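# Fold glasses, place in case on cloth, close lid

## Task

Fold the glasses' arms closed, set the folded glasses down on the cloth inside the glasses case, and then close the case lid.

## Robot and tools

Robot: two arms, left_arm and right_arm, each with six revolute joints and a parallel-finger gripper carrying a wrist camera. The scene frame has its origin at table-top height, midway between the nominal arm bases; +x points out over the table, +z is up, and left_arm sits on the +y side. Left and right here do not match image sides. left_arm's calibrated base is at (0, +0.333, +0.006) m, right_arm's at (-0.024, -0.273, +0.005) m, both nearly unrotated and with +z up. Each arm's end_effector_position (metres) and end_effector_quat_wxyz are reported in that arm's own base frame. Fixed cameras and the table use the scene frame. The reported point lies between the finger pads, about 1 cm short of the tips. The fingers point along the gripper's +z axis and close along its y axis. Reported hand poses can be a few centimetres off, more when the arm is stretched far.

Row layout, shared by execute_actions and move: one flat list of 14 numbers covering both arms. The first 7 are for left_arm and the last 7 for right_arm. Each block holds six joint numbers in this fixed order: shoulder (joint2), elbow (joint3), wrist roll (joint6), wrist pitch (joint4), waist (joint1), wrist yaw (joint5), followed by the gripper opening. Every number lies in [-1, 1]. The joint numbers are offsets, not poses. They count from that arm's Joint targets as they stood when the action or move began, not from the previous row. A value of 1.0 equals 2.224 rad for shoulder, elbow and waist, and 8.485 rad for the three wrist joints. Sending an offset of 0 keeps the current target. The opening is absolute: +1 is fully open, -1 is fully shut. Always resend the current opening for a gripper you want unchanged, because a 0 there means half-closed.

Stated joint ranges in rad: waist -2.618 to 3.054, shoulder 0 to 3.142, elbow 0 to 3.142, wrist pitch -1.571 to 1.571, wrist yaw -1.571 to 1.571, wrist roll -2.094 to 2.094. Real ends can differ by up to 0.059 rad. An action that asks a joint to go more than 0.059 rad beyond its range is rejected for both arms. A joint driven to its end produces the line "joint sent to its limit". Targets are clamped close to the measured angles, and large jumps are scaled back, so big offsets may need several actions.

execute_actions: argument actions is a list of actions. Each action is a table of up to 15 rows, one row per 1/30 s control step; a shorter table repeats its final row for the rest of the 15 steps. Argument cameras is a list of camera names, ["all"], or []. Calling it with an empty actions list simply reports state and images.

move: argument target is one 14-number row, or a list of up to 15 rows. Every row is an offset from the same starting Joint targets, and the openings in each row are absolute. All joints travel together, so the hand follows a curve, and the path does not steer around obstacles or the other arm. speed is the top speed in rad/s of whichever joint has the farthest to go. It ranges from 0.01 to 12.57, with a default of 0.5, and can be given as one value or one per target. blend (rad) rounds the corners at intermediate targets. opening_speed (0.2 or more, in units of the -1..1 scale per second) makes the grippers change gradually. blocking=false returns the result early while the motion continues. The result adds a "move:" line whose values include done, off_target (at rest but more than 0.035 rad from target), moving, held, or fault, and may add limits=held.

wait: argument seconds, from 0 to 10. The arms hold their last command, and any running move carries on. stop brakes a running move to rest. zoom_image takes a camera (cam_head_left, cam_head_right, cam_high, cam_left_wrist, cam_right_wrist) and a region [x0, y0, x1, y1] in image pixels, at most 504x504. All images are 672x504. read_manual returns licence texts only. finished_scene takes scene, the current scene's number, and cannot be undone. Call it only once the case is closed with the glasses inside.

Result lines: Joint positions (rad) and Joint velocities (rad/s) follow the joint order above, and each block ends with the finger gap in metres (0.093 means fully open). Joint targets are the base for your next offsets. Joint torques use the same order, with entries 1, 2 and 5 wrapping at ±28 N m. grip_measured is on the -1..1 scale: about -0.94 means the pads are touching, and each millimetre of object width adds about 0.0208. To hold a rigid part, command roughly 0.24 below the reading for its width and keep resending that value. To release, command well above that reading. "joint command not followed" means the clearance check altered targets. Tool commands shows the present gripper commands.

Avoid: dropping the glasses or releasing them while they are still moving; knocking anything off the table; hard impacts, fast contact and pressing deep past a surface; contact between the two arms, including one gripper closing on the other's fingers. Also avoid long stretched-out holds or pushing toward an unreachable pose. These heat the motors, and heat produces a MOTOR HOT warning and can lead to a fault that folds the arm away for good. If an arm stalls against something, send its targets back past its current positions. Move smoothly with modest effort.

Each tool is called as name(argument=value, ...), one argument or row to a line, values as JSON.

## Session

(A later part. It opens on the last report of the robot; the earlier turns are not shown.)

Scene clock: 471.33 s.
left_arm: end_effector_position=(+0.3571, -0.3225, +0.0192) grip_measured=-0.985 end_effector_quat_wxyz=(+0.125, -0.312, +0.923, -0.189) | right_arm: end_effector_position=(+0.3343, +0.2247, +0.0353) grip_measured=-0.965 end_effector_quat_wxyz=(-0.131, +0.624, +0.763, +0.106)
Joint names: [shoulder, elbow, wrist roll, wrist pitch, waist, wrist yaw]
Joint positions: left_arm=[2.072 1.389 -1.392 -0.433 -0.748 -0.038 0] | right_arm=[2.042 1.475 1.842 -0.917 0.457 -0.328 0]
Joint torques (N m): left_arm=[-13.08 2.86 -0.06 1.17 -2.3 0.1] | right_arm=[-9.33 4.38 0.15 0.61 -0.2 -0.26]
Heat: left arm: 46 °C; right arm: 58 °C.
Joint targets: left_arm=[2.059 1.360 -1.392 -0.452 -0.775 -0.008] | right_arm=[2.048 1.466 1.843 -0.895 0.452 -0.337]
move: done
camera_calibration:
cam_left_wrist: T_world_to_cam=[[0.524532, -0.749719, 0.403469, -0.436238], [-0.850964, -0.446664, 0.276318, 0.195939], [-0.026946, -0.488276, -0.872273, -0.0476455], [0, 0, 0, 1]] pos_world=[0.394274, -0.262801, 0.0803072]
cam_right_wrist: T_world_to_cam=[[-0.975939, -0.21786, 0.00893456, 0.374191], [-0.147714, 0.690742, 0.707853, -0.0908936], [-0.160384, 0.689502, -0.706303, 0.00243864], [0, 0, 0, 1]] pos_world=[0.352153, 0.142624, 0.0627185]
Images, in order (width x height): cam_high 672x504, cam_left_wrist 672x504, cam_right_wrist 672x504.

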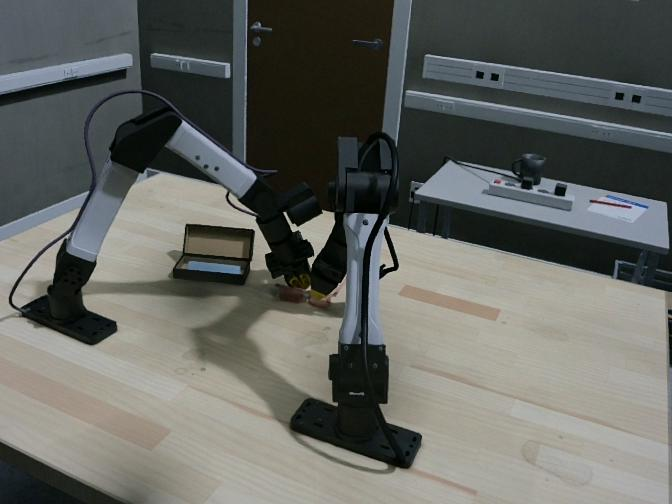

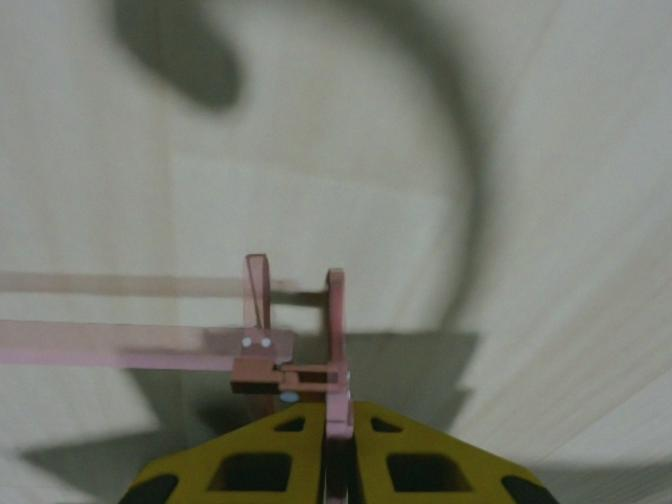

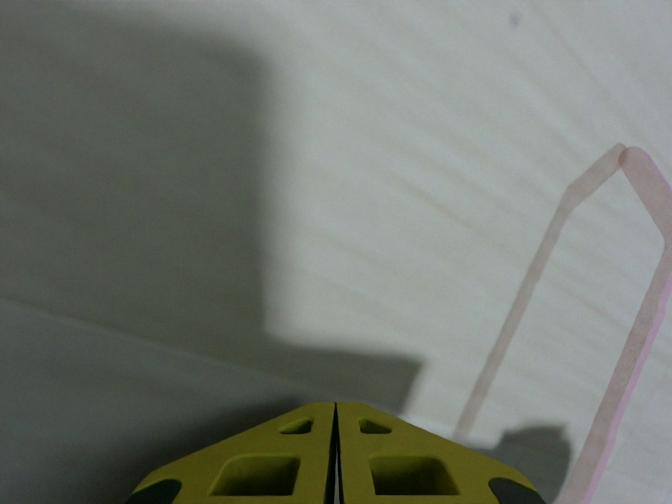

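move(
  target=[
    [0,0,0,0,0.06,0,-1,0,0,0,0,0,0,-1],
    [-0.08,0.01,0,0.006,0.08,0,-1,0,0,0,0,0,0,0.3],
  ],
  speed=0.4,
  cameras=["cam_left_wrist"],
)

move(
  target=[
    [0,0,0,0,0,0,-1,-0.02,0.05,0,-0.018,0,0,0.3],
    [0,0,0,0,0,0,-1,-0.06,0.09,0,-0.018,-0.15,0,0.3],
  ],
  speed=0.5,
  cameras=["all"],
)

zoom_image(
  camera="cam_head_left",
  region=[180, 140, 380, 240],
)

zoom_image(
  camera="cam_high",
  region=[160, 200, 380, 320],
)

Scene clock: 506.23 s.
left_arm: end_effector_position=(+0.4058, -0.2737, +0.0899) grip_measured=-0.985 end_effector_quat_wxyz=(+0.172, -0.370, +0.878, -0.250) | right_arm: end_effector_position=(+0.3366, +0.2259, +0.0356) grip_measured=+0.298 end_effector_quat_wxyz=(-0.129, +0.623, +0.764, +0.111)
Joint names: [shoulder, elbow, wrist roll, wrist pitch, waist, wrist yaw]
Joint positions: left_arm=[1.912 1.371 -1.392 -0.414 -0.599 -0.017 0] | right_arm=[2.042 1.475 1.841 -0.906 0.457 -0.329 0.059]
Joint torques (N m): left_arm=[-13.86 6.48 -0.04 1.78 0.01 -0.09] | right_arm=[-9.36 4.4 0.15 0.53 -0.2 -0.26]
Heat: left arm: 48 °C; right arm: 57 °C.
Joint targets: left_arm=[1.881 1.382 -1.392 -0.402 -0.597 -0.008] | right_arm=[2.048 1.466 1.843 -0.896 0.452 -0.337]
move: done
camera_calibration:
cam_left_wrist: T_world_to_cam=[[0.5641, -0.619843, 0.545515, -0.446989], [-0.813092, -0.53203, 0.236273, 0.204544], [0.143778, -0.576835, -0.804108, -0.0605317], [0, 0, 0, 1]] pos_world=[0.427163, -0.203156, 0.146837]
Images, in order (width x height): cam_left_wrist 672x504.

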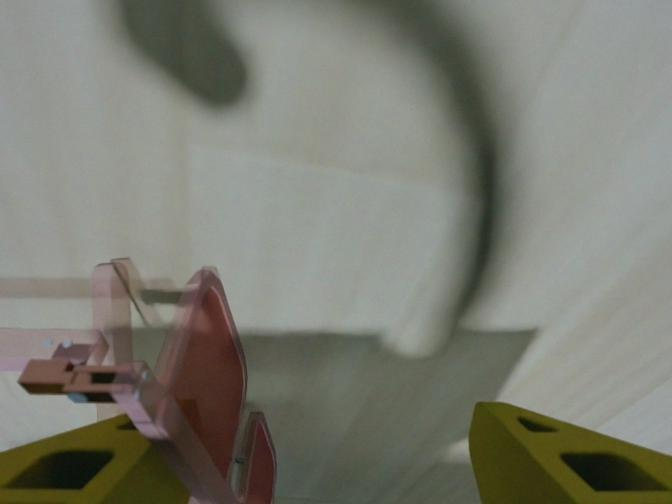

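Scene clock: 507.73 s.
left_arm: end_effector_position=(+0.4058, -0.2737, +0.0899) grip_measured=-0.985 end_effector_quat_wxyz=(+0.172, -0.370, +0.878, -0.250) | right_arm: end_effector_position=(+0.4133, +0.1030, +0.1178) grip_measured=+0.298 end_effector_quat_wxyz=(-0.071, +0.732, +0.651, +0.188)
Joint names: [shoulder, elbow, wrist roll, wrist pitch, waist, wrist yaw]
Joint positions: left_arm=[1.912 1.371 -1.392 -0.414 -0.599 -0.017 0] | right_arm=[1.943 1.645 1.841 -1.036 0.115 -0.332 0.06]
Joint torques (N m): left_arm=[-13.87 6.48 -0.05 1.79 0.01 -0.07] | right_arm=[-11.85 7.36 0.14 0.59 0.46 -0.23]
Heat: left arm: 48 °C; right arm: 57 °C.
Joint targets: left_arm=[1.881 1.382 -1.392 -0.402 -0.597 -0.008] | right_arm=[1.914 1.666 1.843 -1.048 0.119 -0.337]
move: done
camera_calibration:
cam_left_wrist: T_world_to_cam=[[0.5641, -0.619843, 0.545515, -0.446989], [-0.813092, -0.53203, 0.236273, 0.204544], [0.143778, -0.576835, -0.804108, -0.0605317], [0, 0, 0, 1]] pos_world=[0.427163, -0.203156, 0.146837]
cam_right_wrist: T_world_to_cam=[[-0.983443, 0.121775, -0.134207, 0.40897], [-0.0144138, 0.685666, 0.727774, -0.11049], [0.180646, 0.717658, -0.672558, 0.00938022], [0, 0, 0, 1]] pos_world=[0.398912, 0.019225, 0.141607]

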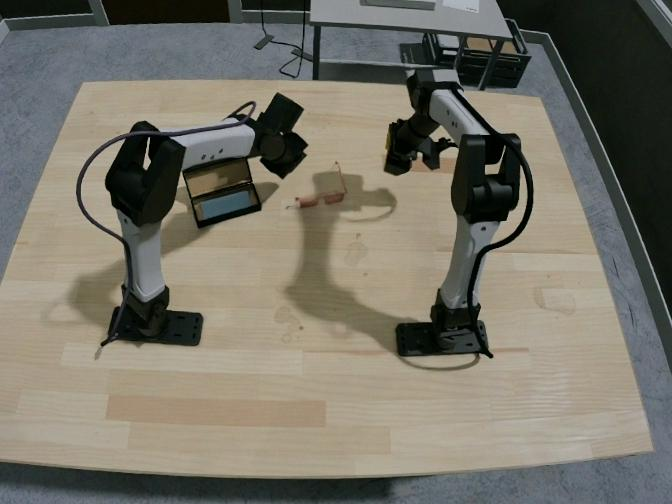

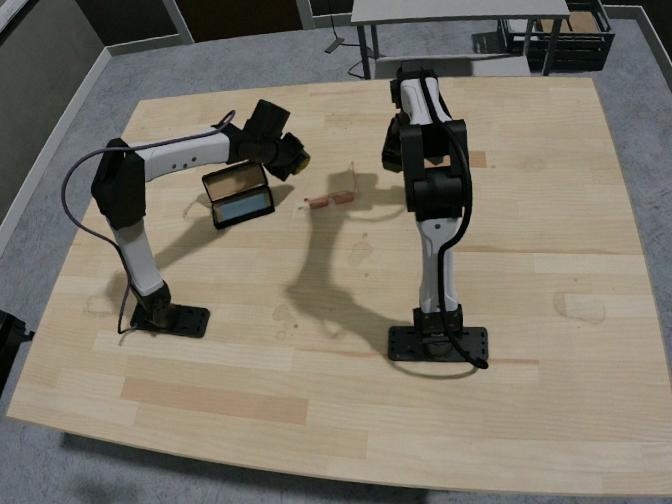

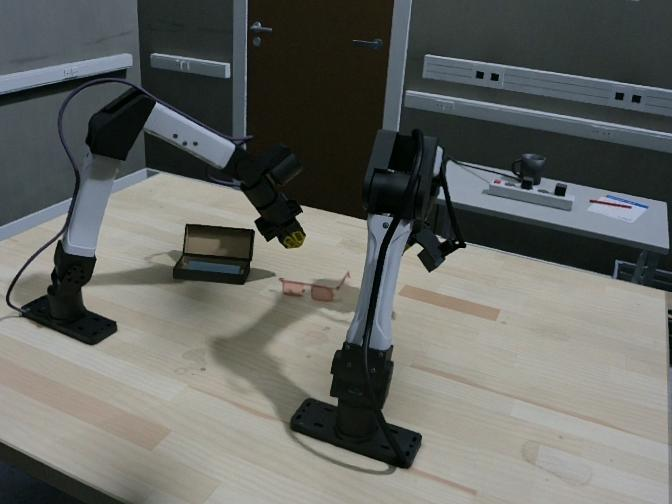

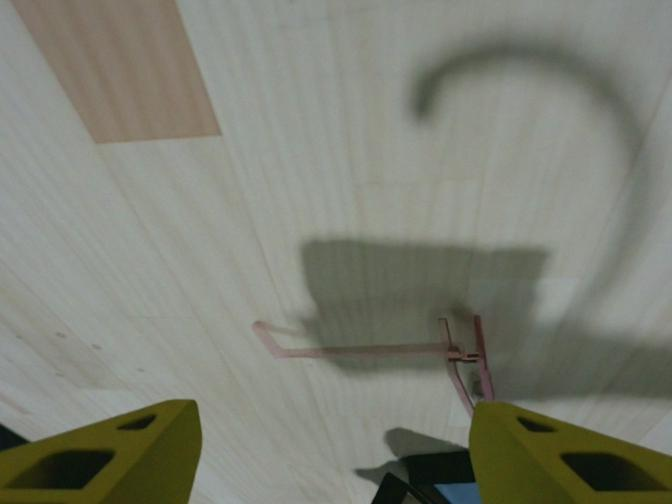

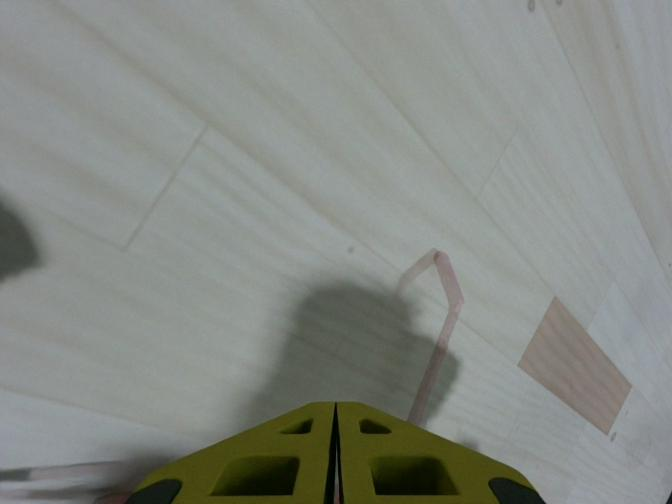

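Scaled by 2.520 from the camera's 672x504 image, which has a finer 960x720 frame.

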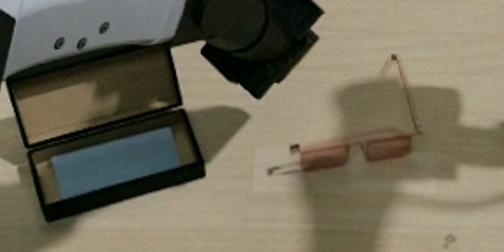

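Scaled by 2.291 from the camera's 672x504 image, which has a finer 960x720 frame.

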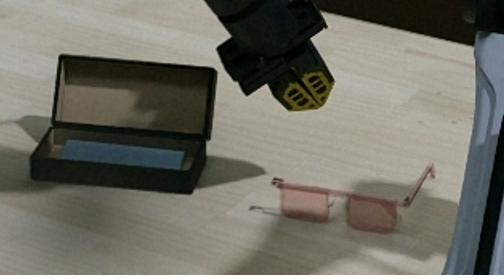

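move(
  target=[0.0146,-0.0179,0.239,-0.0064,0.029,0.0555,0.3,0,0,0,0,0,0,0.3],
  speed=0.7,
  cameras=["cam_left_wrist","cam_right_wrist","cam_high","cam_head_left"],
)

zoom_image(
  camera="cam_high",
  region=[160, 200, 380, 320],
)

Scene clock: 533.93 s.
left_arm: end_effector_position=(+0.3649, -0.3029, +0.0927) grip_measured=+0.298 end_effector_quat_wxyz=(+0.280, +0.566, +0.749, -0.201) | right_arm: end_effector_position=(+0.4130, +0.1030, +0.1177) grip_measured=+0.298 end_effector_quat_wxyz=(-0.072, +0.732, +0.651, +0.187)
Joint names: [shoulder, elbow, wrist roll, wrist pitch, waist, wrist yaw]
Joint positions: left_arm=[1.912 1.355 0.625 -0.452 -0.539 0.446 0.06] | right_arm=[1.943 1.645 1.841 -1.038 0.115 -0.332 0.06]
Joint torques (N m): left_arm=[-10.5 4.45 0.02 1.5 0.28 0.31] | right_arm=[-11.9 7.36 0.14 0.59 0.46 -0.23]
Heat: left arm: 55 °C; right arm: 66 °C.
Joint targets: left_arm=[1.913 1.343 0.636 -0.456 -0.532 0.463] | right_arm=[1.914 1.666 1.843 -1.048 0.119 -0.337]
move: done
camera_calibration:
cam_left_wrist: T_world_to_cam=[[-0.958857, -0.280417, -0.0442702, 0.26969], [-0.259691, 0.929393, -0.262278, 0.441983], [0.114692, -0.239991, -0.963976, 0.0581776], [0, 0, 0, 1]] pos_world=[0.3667, -0.321188, 0.183944]
cam_right_wrist: T_world_to_cam=[[-0.983641, 0.121772, -0.132748, 0.408556], [-0.0133077, 0.685781, 0.727686, -0.110856], [0.179648, 0.717549, -0.672942, 0.00996118], [0, 0, 0, 1]] pos_world=[0.398608, 0.0191246, 0.141607]
Images, in order (width x height): cam_head_left 672x504, cam_high 672x504, cam_left_wrist 672x504, cam_right_wrist 672x504.

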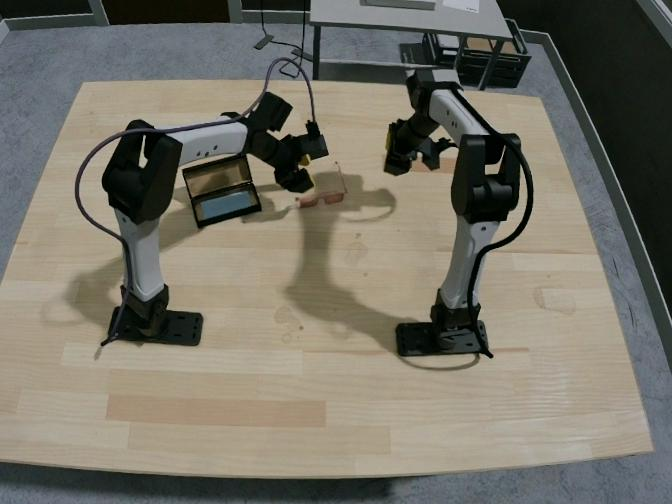

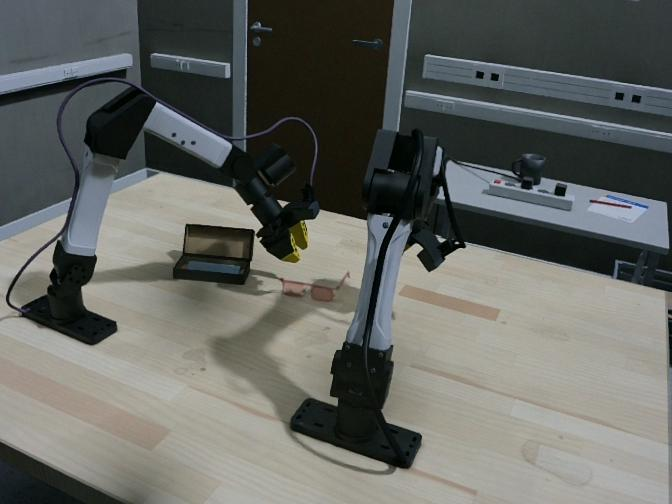

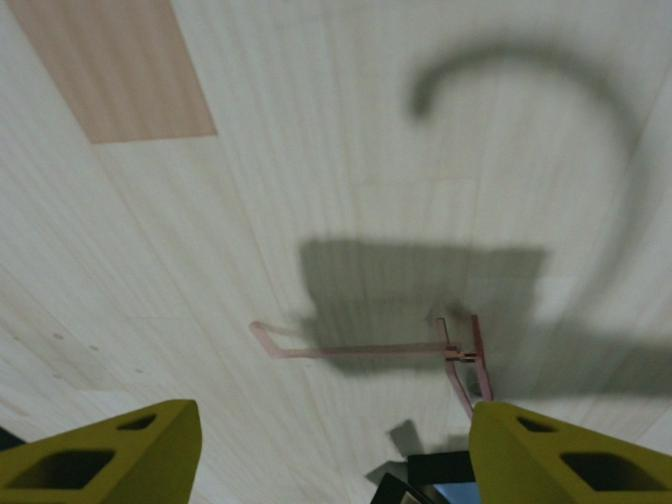

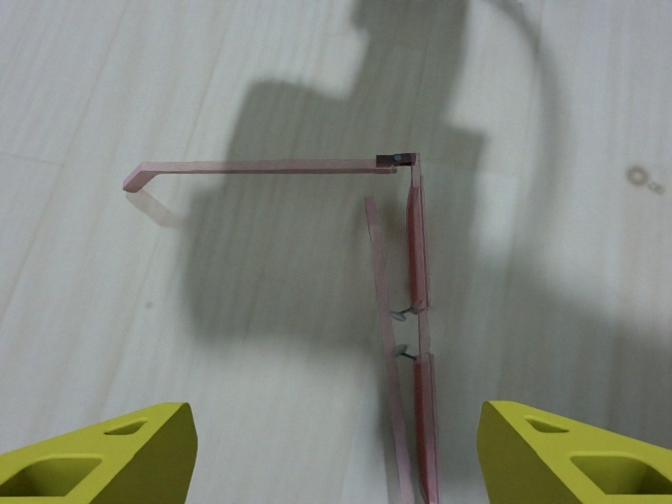

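Scaled by 2.291 from the camera's 672x504 image, which has a finer 960x720 frame.

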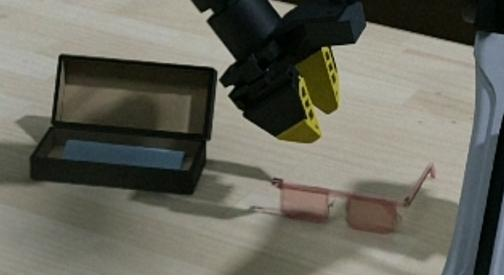

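move(
  target=[
    [-0.0314,-0.0435,-0.0047,0.0051,-0.0263,-0.0026,0.3,0,0,0,0,0,0,0.3],
    [0.0157,-0.0989,-0.0047,0.0319,-0.0263,-0.0026,0.3,0,0,0,0,0,0,-1],
  ],
  speed=0.3,
  cameras=["cam_left_wrist","cam_right_wrist","cam_high","cam_head_left"],
)

zoom_image(
  camera="cam_high",
  region=[160, 200, 380, 320],
)

Scene clock: 552.30 s.
left_arm: end_effector_position=(+0.3316, -0.3098, +0.0347) grip_measured=+0.298 end_effector_quat_wxyz=(+0.273, +0.579, +0.739, -0.210) | right_arm: end_effector_position=(+0.4129, +0.1030, +0.1177) grip_measured=-0.974 end_effector_quat_wxyz=(-0.072, +0.732, +0.651, +0.187)
Joint names: [shoulder, elbow, wrist roll, wrist pitch, waist, wrist yaw]
Joint positions: left_arm=[1.935 1.132 0.606 -0.205 -0.591 0.446 0.06] | right_arm=[1.943 1.645 1.841 -1.038 0.115 -0.332 0]
Joint torques (N m): left_arm=[-8.88 4.16 -0.18 1.78 -0.2 0.09] | right_arm=[-11.89 7.36 0.14 0.59 0.46 -0.23]
Heat: left arm: 53 °C; right arm: 70 °C.
Joint targets: left_arm=[1.948 1.122 0.596 -0.185 -0.591 0.441] | right_arm=[1.914 1.666 1.843 -1.048 0.119 -0.337]
move: done
camera_calibration:
cam_left_wrist: T_world_to_cam=[[-0.969171, -0.244237, -0.0325001, 0.247504], [-0.22746, 0.937596, -0.263014, 0.416477], [0.0947097, -0.247513, -0.964244, 0.00878469], [0, 0, 0, 1]] pos_world=[0.333773, -0.327863, 0.126054]
cam_right_wrist: T_world_to_cam=[[-0.983682, 0.121818, -0.132401, 0.408522], [-0.013016, 0.685796, 0.727678, -0.110972], [0.179444, 0.717527, -0.673019, 0.0100542], [0, 0, 0, 1]] pos_world=[0.398607, 0.0191245, 0.141607]
Images, in order (width x height): cam_head_left 672x504, cam_high 672x504, cam_left_wrist 672x504, cam_right_wrist 672x504.

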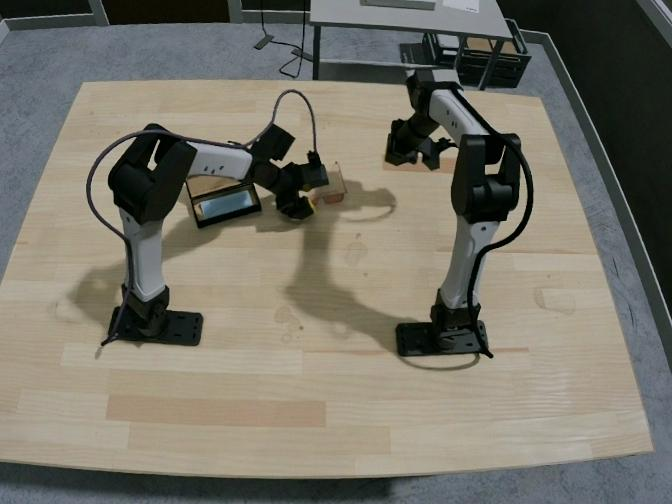

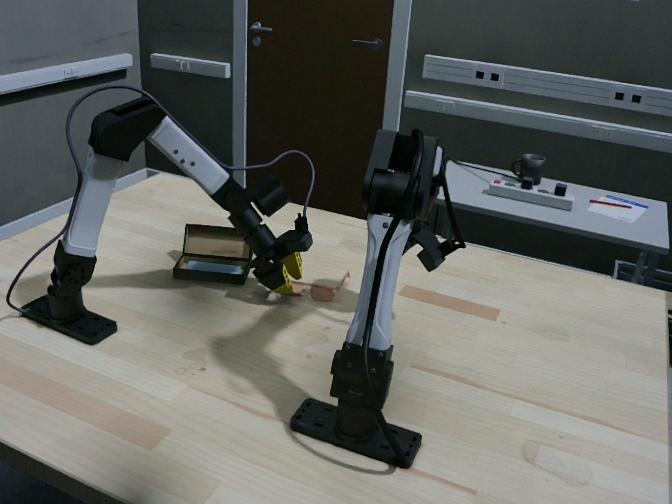

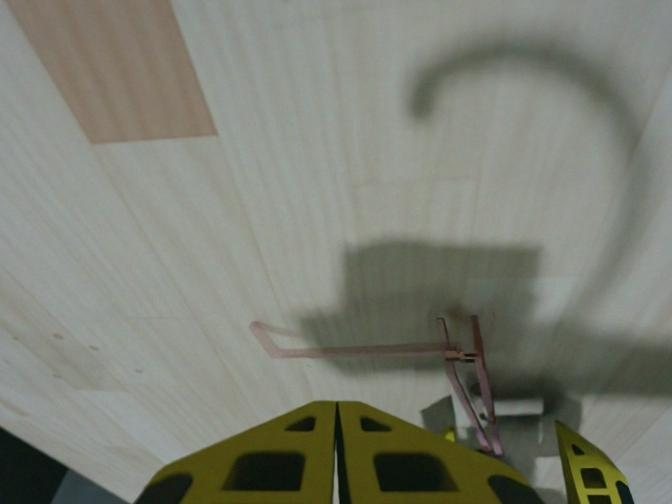

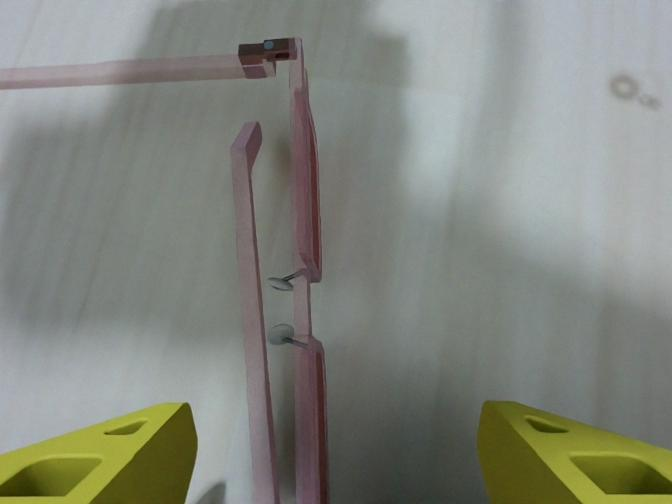

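Scaled by 2.291 from the camera's 672x504 image, which has a finer 960x720 frame.

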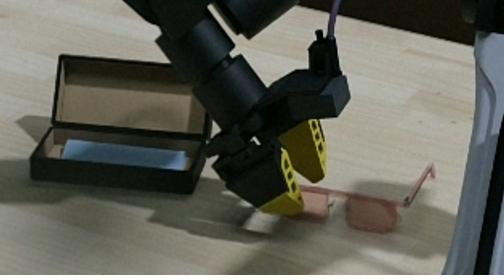

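move(
  target=[
    [0.0196,0.0078,0.0017,0.0028,0.0094,0.0012,0.3,0,0,0,0,0,0,-1],
    [0.0196,0.0078,0.0017,0.0028,0.0094,0.0012,-1,0,0,0,0,0,0,-1],
  ],
  speed=0.3,
  opening_speed=0.7,
  cameras=["cam_left_wrist","cam_right_wrist","cam_high","cam_head_left"],
)

zoom_image(
  camera="cam_high",
  region=[160, 200, 380, 320],
)

Scene clock: 568.23 s.
left_arm: end_effector_position=(+0.3377, -0.3052, +0.0203) grip_measured=-0.877 end_effector_quat_wxyz=(+0.267, +0.572, +0.747, -0.209) | right_arm: end_effector_position=(+0.4129, +0.1030, +0.1177) grip_measured=-0.974 end_effector_quat_wxyz=(-0.072, +0.732, +0.651, +0.187)
Joint names: [shoulder, elbow, wrist roll, wrist pitch, waist, wrist yaw]
Joint positions: left_arm=[1.975 1.132 0.606 -0.18 -0.575 0.446 0.003] | right_arm=[1.943 1.645 1.841 -1.038 0.115 -0.332 0]
Joint torques (N m): left_arm=[-8.81 5.5 -0.04 1.73 0.16 0.19] | right_arm=[-11.9 7.38 0.14 0.59 0.46 -0.23]
Heat: left arm: 50 °C; right arm: 72 °C.
Joint targets: left_arm=[1.992 1.140 0.610 -0.162 -0.570 0.451] | right_arm=[1.914 1.666 1.843 -1.048 0.119 -0.337]
move: done
camera_calibration:
cam_left_wrist: T_world_to_cam=[[-0.965495, -0.259468, -0.0222597, 0.247967], [-0.245726, 0.935985, -0.252093, 0.415219], [0.0862449, -0.237925, -0.967447, 0.00129509], [0, 0, 0, 1]] pos_world=[0.341329, -0.323991, 0.111446]
cam_right_wrist: T_world_to_cam=[[-0.983682, 0.121818, -0.132401, 0.408522], [-0.013016, 0.685796, 0.727678, -0.110972], [0.179444, 0.717527, -0.673019, 0.0100542], [0, 0, 0, 1]] pos_world=[0.398607, 0.0191245, 0.141607]
Images, in order (width x height): cam_head_left 672x504, cam_high 672x504, cam_left_wrist 672x504, cam_right_wrist 672x504.

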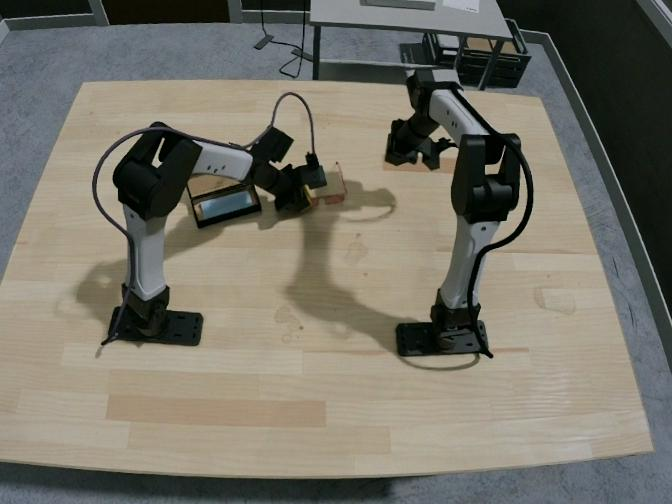

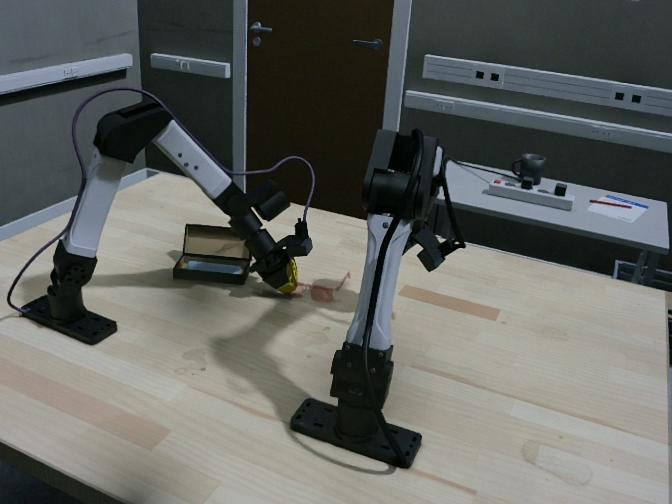

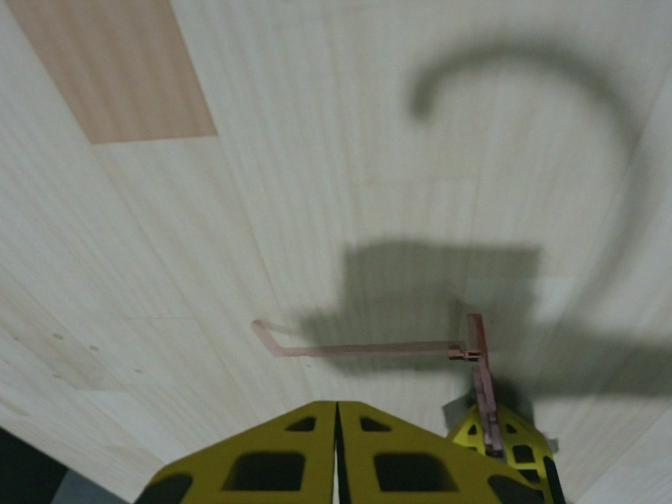

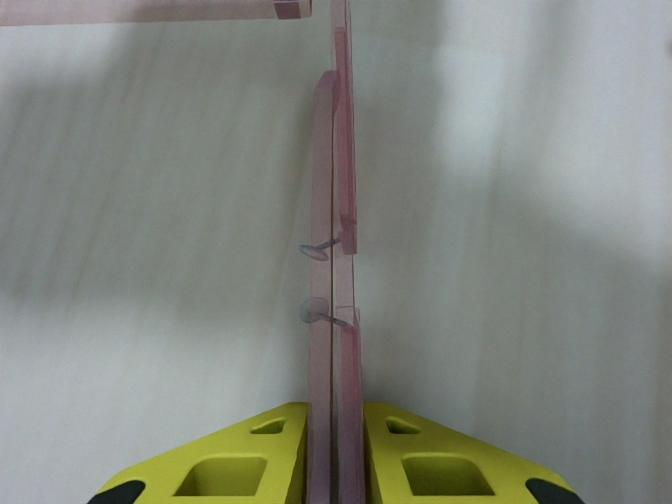

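Scaled by 2.291 from the camera's 672x504 image, which has a finer 960x720 frame.

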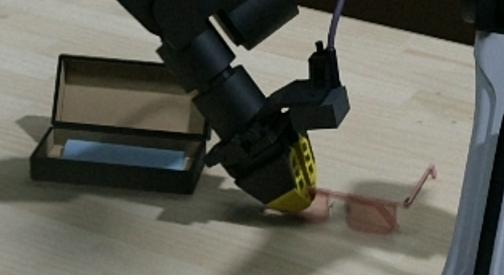

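move(
  target=[
    [0,0,0,0,0,0,-1,0.0733,-0.0367,-0.0522,0.046,0.1152,0.0397,-1],
    [0,0,0,0,0,0,-1,0.0995,-0.0826,-0.0522,0.065,0.1152,0.0397,-1],
  ],
  speed=0.5,
  cameras=["cam_left_wrist","cam_right_wrist","cam_high","cam_head_left"],
)

zoom_image(
  camera="cam_head_left",
  region=[240, 120, 420, 240],
)

Scene clock: 596.77 s.
left_arm: end_effector_position=(+0.3378, -0.3052, +0.0203) grip_measured=-0.893 end_effector_quat_wxyz=(+0.267, +0.572, +0.747, -0.209) | right_arm: end_effector_position=(+0.4568, +0.1828, +0.0199) grip_measured=-0.974 end_effector_quat_wxyz=(+0.127, +0.481, +0.851, +0.169)
Joint names: [shoulder, elbow, wrist roll, wrist pitch, waist, wrist yaw]
Joint positions: left_arm=[1.975 1.132 0.606 -0.18 -0.575 0.446 0.002] | right_arm=[2.125 1.489 1.407 -0.508 0.375 -0.015 0]
Joint torques (N m): left_arm=[-8.88 5.48 -0.04 1.73 0.21 0.2] | right_arm=[-10.06 5.04 0.02 1.2 0.12 0.14]
Heat: left arm: 45 °C; right arm: 74 °C. Fold the right arm in close to its base, or ease its load, before you think long.
Joint targets: left_arm=[1.992 1.140 0.610 -0.162 -0.570 0.451] | right_arm=[2.136 1.482 1.400 -0.497 0.375 0.000]
MOTOR HOT: the shoulder of the right arm reports 74 °C; the controller's stop level is 90 °C. To cool a motor, set the load down, stop pushing, or move to a pose that needs little force.
move: done
camera_calibration:
cam_left_wrist: T_world_to_cam=[[-0.965491, -0.259462, -0.0225076, 0.247995], [-0.245636, 0.935934, -0.252369, 0.415202], [0.0865459, -0.238132, -0.967369, 0.00111709], [0, 0, 0, 1]] pos_world=[0.341329, -0.32399, 0.111447]
cam_right_wrist: T_world_to_cam=[[-0.771729, -0.496389, -0.397533, 0.450406], [-0.626579, 0.700417, 0.341782, 0.191373], [0.108782, 0.512849, -0.851559, -0.0477573], [0, 0, 0, 1]] pos_world=[0.472697, 0.114028, 0.0729753]
Images, in order (width x height): cam_head_left 672x504, cam_high 672x504, cam_left_wrist 672x504, cam_right_wrist 672x504.

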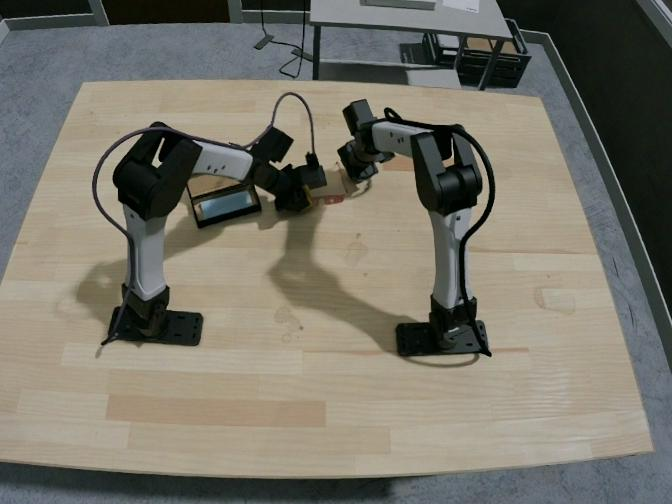

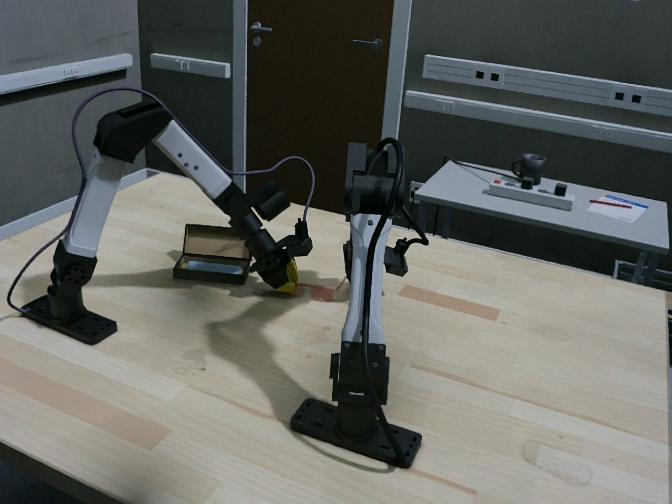

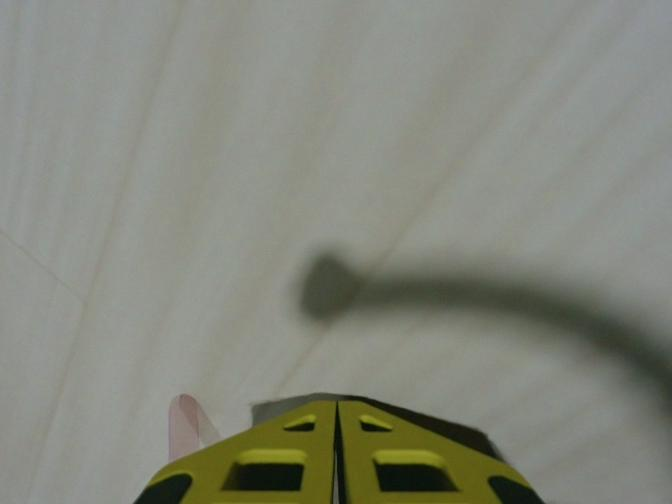

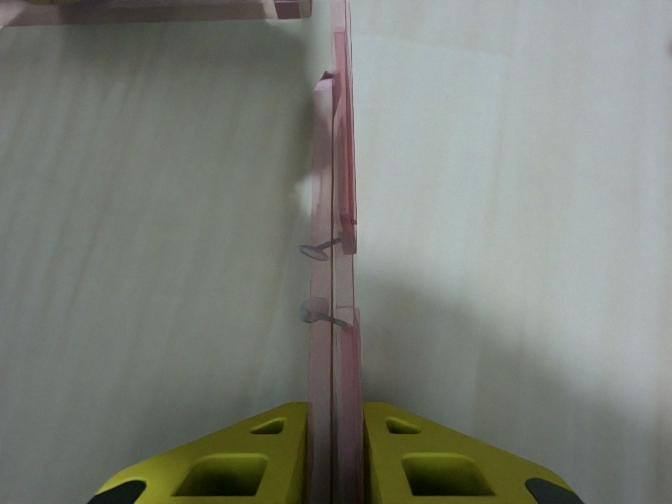

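Scaled by 2.800 from the camera's 672x504 image, which has a finer 960x720 frame.

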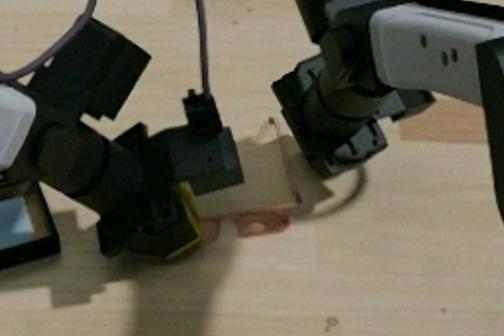

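move(
  target=[
    [0,0,0,0,0,0,-1,-0.0062,-0.0094,0,0.001,0.0484,0,-1],
    [0,0,0,0,0,0,-1,-0.0214,-0.0337,0,0.0033,0.0718,0,-1],
    [0,0,0,0,0,0,-1,-0.049,-0.0763,0,0.0073,0.0829,0,-1],
  ],
  speed=0.2,
  cameras=["cam_left_wrist","cam_right_wrist","cam_high","cam_head_left"],
)

zoom_image(
  camera="cam_head_left",
  region=[240, 120, 420, 240],
)

Scene clock: 605.90 s.
left_arm: end_effector_position=(+0.3351, -0.3056, +0.0201) grip_measured=-0.893 end_effector_quat_wxyz=(+0.264, +0.574, +0.745, -0.214) | right_arm: end_effector_position=(+0.4130, +0.2362, +0.0195) grip_measured=-0.974 end_effector_quat_wxyz=(+0.145, +0.413, +0.880, +0.184)
Joint names: [shoulder, elbow, wrist roll, wrist pitch, waist, wrist yaw]
Joint positions: left_arm=[1.975 1.132 0.61 -0.188 -0.575 0.457 0.002] | right_arm=[2.044 1.338 1.401 -0.394 0.53 0.029 0]
Joint torques (N m): left_arm=[-8.84 5.45 -0.08 1.79 0.17 0.09] | right_arm=[-11.59 3.47 0.09 0.77 2.59 -0.22]
Heat: left arm: 45 °C; right arm: 71 °C.
Joint targets: left_arm=[1.992 1.140 0.611 -0.162 -0.570 0.451] | right_arm=[2.027 1.312 1.400 -0.435 0.559 0.000]
MOTOR HOT: cleared for the motors of the right arm.
move: off_target (right_arm); right_arm: the wrist pitch is farthest, 0.041 rad from its target
camera_calibration:
cam_left_wrist: T_world_to_cam=[[-0.967919, -0.250969, -0.0121074, 0.248564], [-0.239863, 0.937285, -0.252907, 0.413311], [0.07482, -0.24189, -0.967415, 0.00384138], [0, 0, 0, 1]] pos_world=[0.339441, -0.324079, 0.111255]
cam_right_wrist: T_world_to_cam=[[-0.669758, -0.605419, -0.42999, 0.427267], [-0.737402, 0.610499, 0.289014, 0.194694], [0.0875343, 0.510645, -0.855324, -0.0613328], [0, 0, 0, 1]] pos_world=[0.435102, 0.171134, 0.074992]
Images, in order (width x height): cam_head_left 672x504, cam_high 672x504, cam_left_wrist 672x504, cam_right_wrist 672x504.

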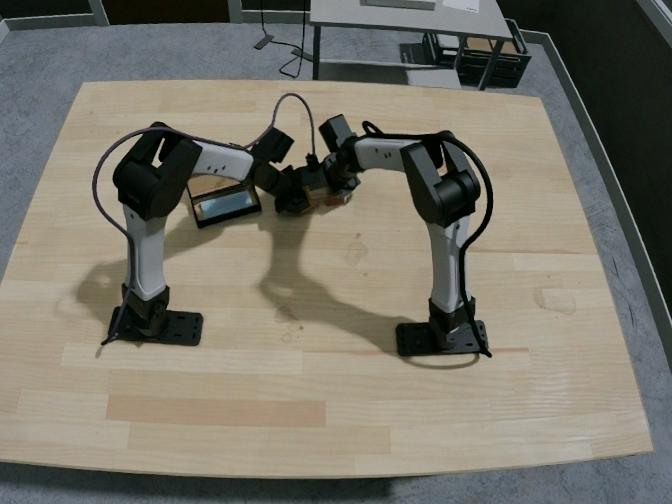

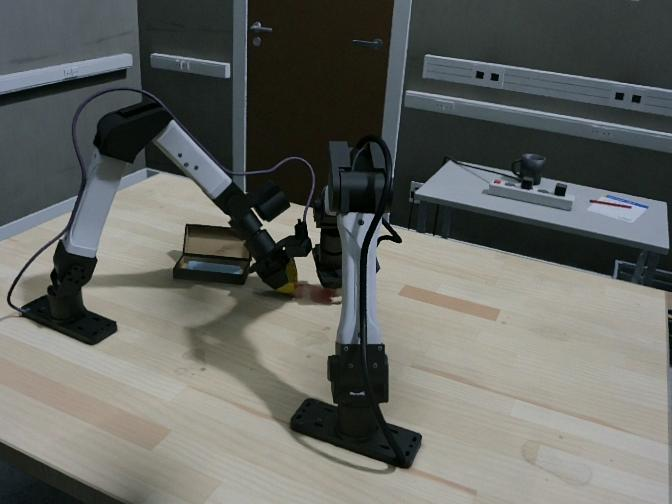

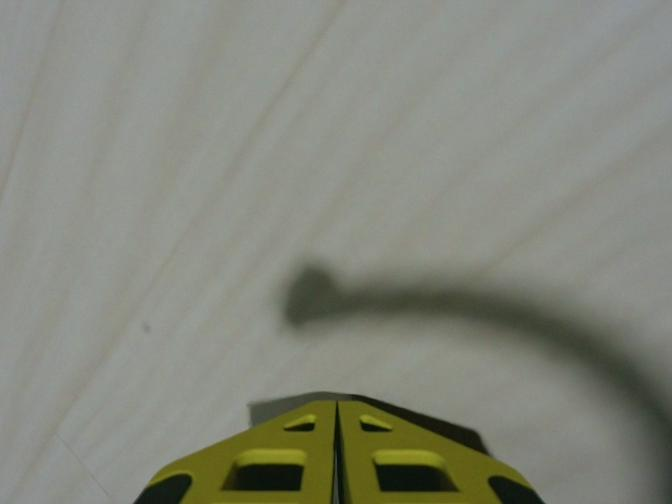

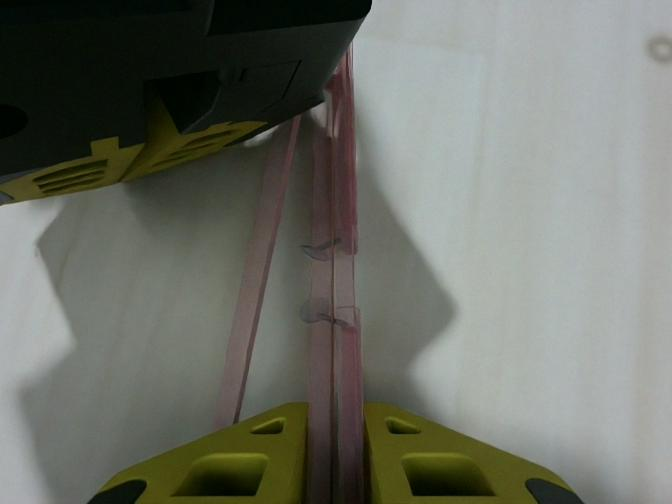

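Scaled by 2.800 from the camera's 672x504 image, which has a finer 960x720 frame.

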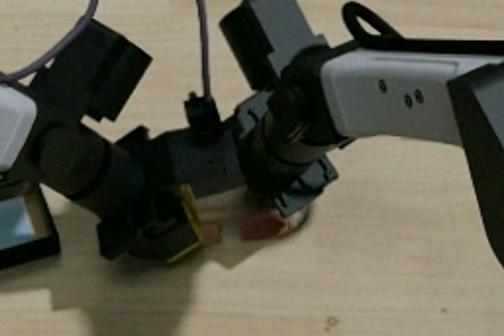

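move(
  target=[
    [0,0,0,0,0,0,-1,0,0,0,0,-0.09,0,-1],
    [0,0,0,0,0,0,-1,-0.676,-0.565,-0.1353,0.0919,-0.162,0,-1],
  ],
  speed=0.8,
  cameras=["cam_left_wrist"],
)

Scene clock: 617.73 s.
left_arm: end_effector_position=(+0.3354, -0.3059, +0.0203) grip_measured=-0.893 end_effector_quat_wxyz=(+0.265, +0.574, +0.745, -0.214) | right_arm: end_effector_position=(+0.2720, +0.0593, +0.1591) grip_measured=-0.973 end_effector_quat_wxyz=(+0.640, +0.015, +0.752, +0.157)
Joint names: [shoulder, elbow, wrist roll, wrist pitch, waist, wrist yaw]
Joint positions: left_arm=[1.975 1.132 0.61 -0.186 -0.575 0.458 0.002] | right_arm=[0.529 0.065 0.259 0.333 0.207 -0.013 0]
Joint torques (N m): left_arm=[-8.84 5.48 -0.09 1.78 0.13 0.08] | right_arm=[-0.38 6.05 0.02 2.3 -0.53 0.07]
Heat: left arm: 44 °C; right arm: 72 °C.
Joint targets: left_arm=[1.992 1.140 0.611 -0.162 -0.570 0.451] | right_arm=[0.523 0.056 0.252 0.345 0.199 0.000]
move: done
camera_calibration:
cam_left_wrist: T_world_to_cam=[[-0.967949, -0.25079, -0.0133677, 0.24882], [-0.23924, 0.936948, -0.254739, 0.413477], [0.0764108, -0.243376, -0.966918, 0.00300102], [0, 0, 0, 1]] pos_world=[0.339536, -0.324275, 0.111556]
Images, in order (width x height): cam_left_wrist 672x504.

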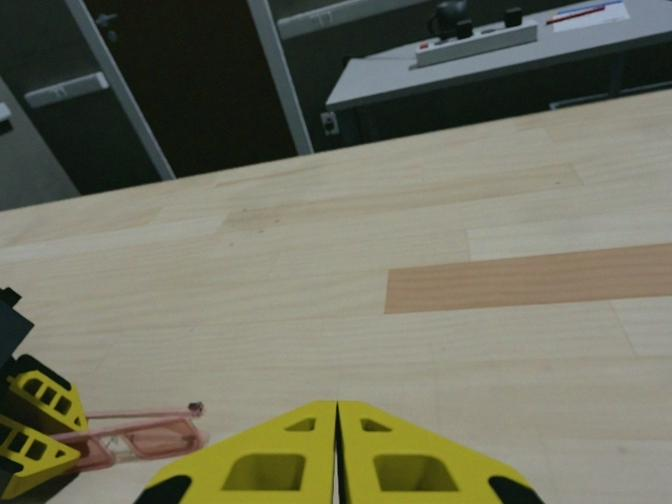

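move(
  target=[
    [0,0,0,0,0,0,-0.65,0,0,0,0,0,0,-1],
    [-0.0471,0.0554,0,-0.0269,0,0,-0.65,0,0,0,0,0,0,-1],
    [-0.0471,0.0554,0,-0.0269,0,0,0.5,0,0,0,0,0,0,-1],
  ],
  speed=0.25,
  opening_speed=0.6,
  cameras=["cam_left_wrist","cam_right_wrist","cam_high"],
)

zoom_image(
  camera="cam_high",
  region=[180, 200, 380, 320],
)

Scene clock: 628.80 s.
left_arm: end_effector_position=(+0.3331, -0.3044, +0.0508) grip_measured=+0.498 end_effector_quat_wxyz=(+0.240, +0.573, +0.753, -0.216) | right_arm: end_effector_position=(+0.2720, +0.0593, +0.1595) grip_measured=-0.973 end_effector_quat_wxyz=(+0.641, +0.015, +0.751, +0.157)
Joint names: [shoulder, elbow, wrist roll, wrist pitch, waist, wrist yaw]
Joint positions: left_arm=[1.93 1.233 0.61 -0.385 -0.575 0.458 0.069] | right_arm=[0.529 0.065 0.259 0.334 0.207 -0.013 0]
Joint torques (N m): left_arm=[-14.71 7.61 -0.09 1.38 0.14 0.09] | right_arm=[-0.38 6.05 0.03 2.27 -0.53 0.07]
Heat: left arm: 45 °C; right arm: 65 °C.
Joint targets: left_arm=[1.887 1.263 0.611 -0.390 -0.570 0.451] | right_arm=[0.523 0.056 0.252 0.345 0.199 0.000]
move: off_target (left_arm); target 3's new numbers were sent with left_arm's shoulder 0.043 rad from that target; left_arm: the shoulder is farthest, 0.043 rad from its target
camera_calibration:
cam_left_wrist: T_world_to_cam=[[-0.967738, -0.250978, 0.0221989, 0.245449], [-0.249719, 0.943688, -0.217011, 0.42289], [0.0335162, -0.215554, -0.975917, 0.0562583], [0, 0, 0, 1]] pos_world=[0.341249, -0.325348, 0.141227]
cam_right_wrist: T_world_to_cam=[[0.168449, -0.956467, -0.238319, 0.0482446], [-0.577486, 0.100177, -0.810231, 0.320325], [0.798834, 0.274108, -0.535471, -0.069459], [0, 0, 0, 1]] pos_world=[0.232342, 0.0330944, 0.233841]
Images, in order (width x height): cam_high 672x504, cam_left_wrist 672x504, cam_right_wrist 672x504.

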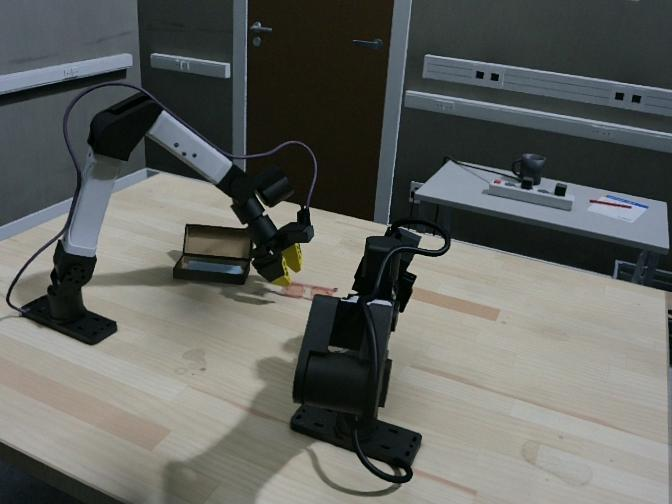

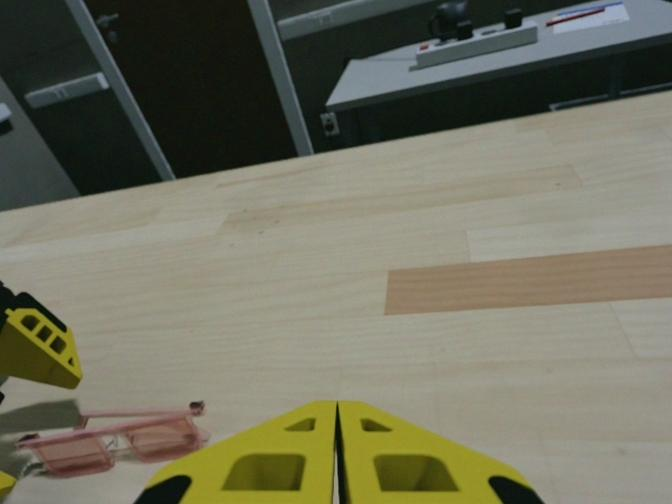

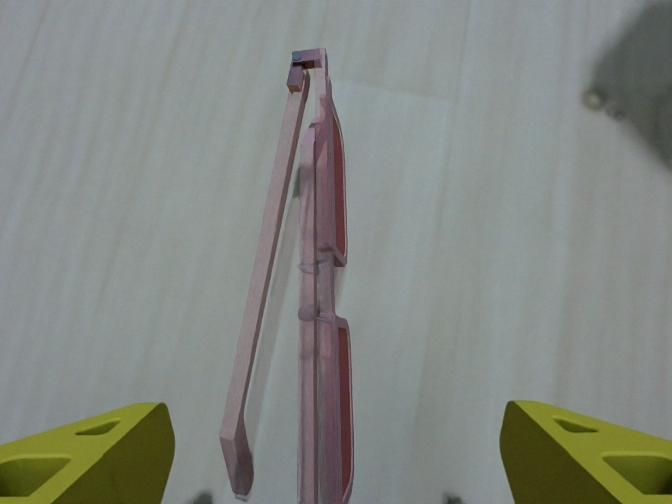

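Scaled by 2.520 from the camera's 672x504 image, which has a finer 960x720 frame.

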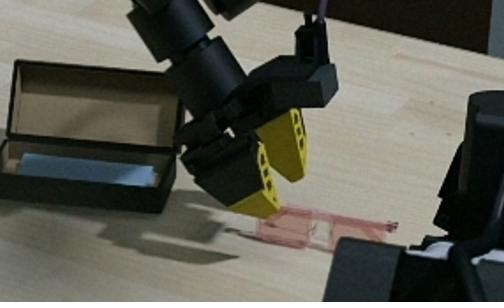

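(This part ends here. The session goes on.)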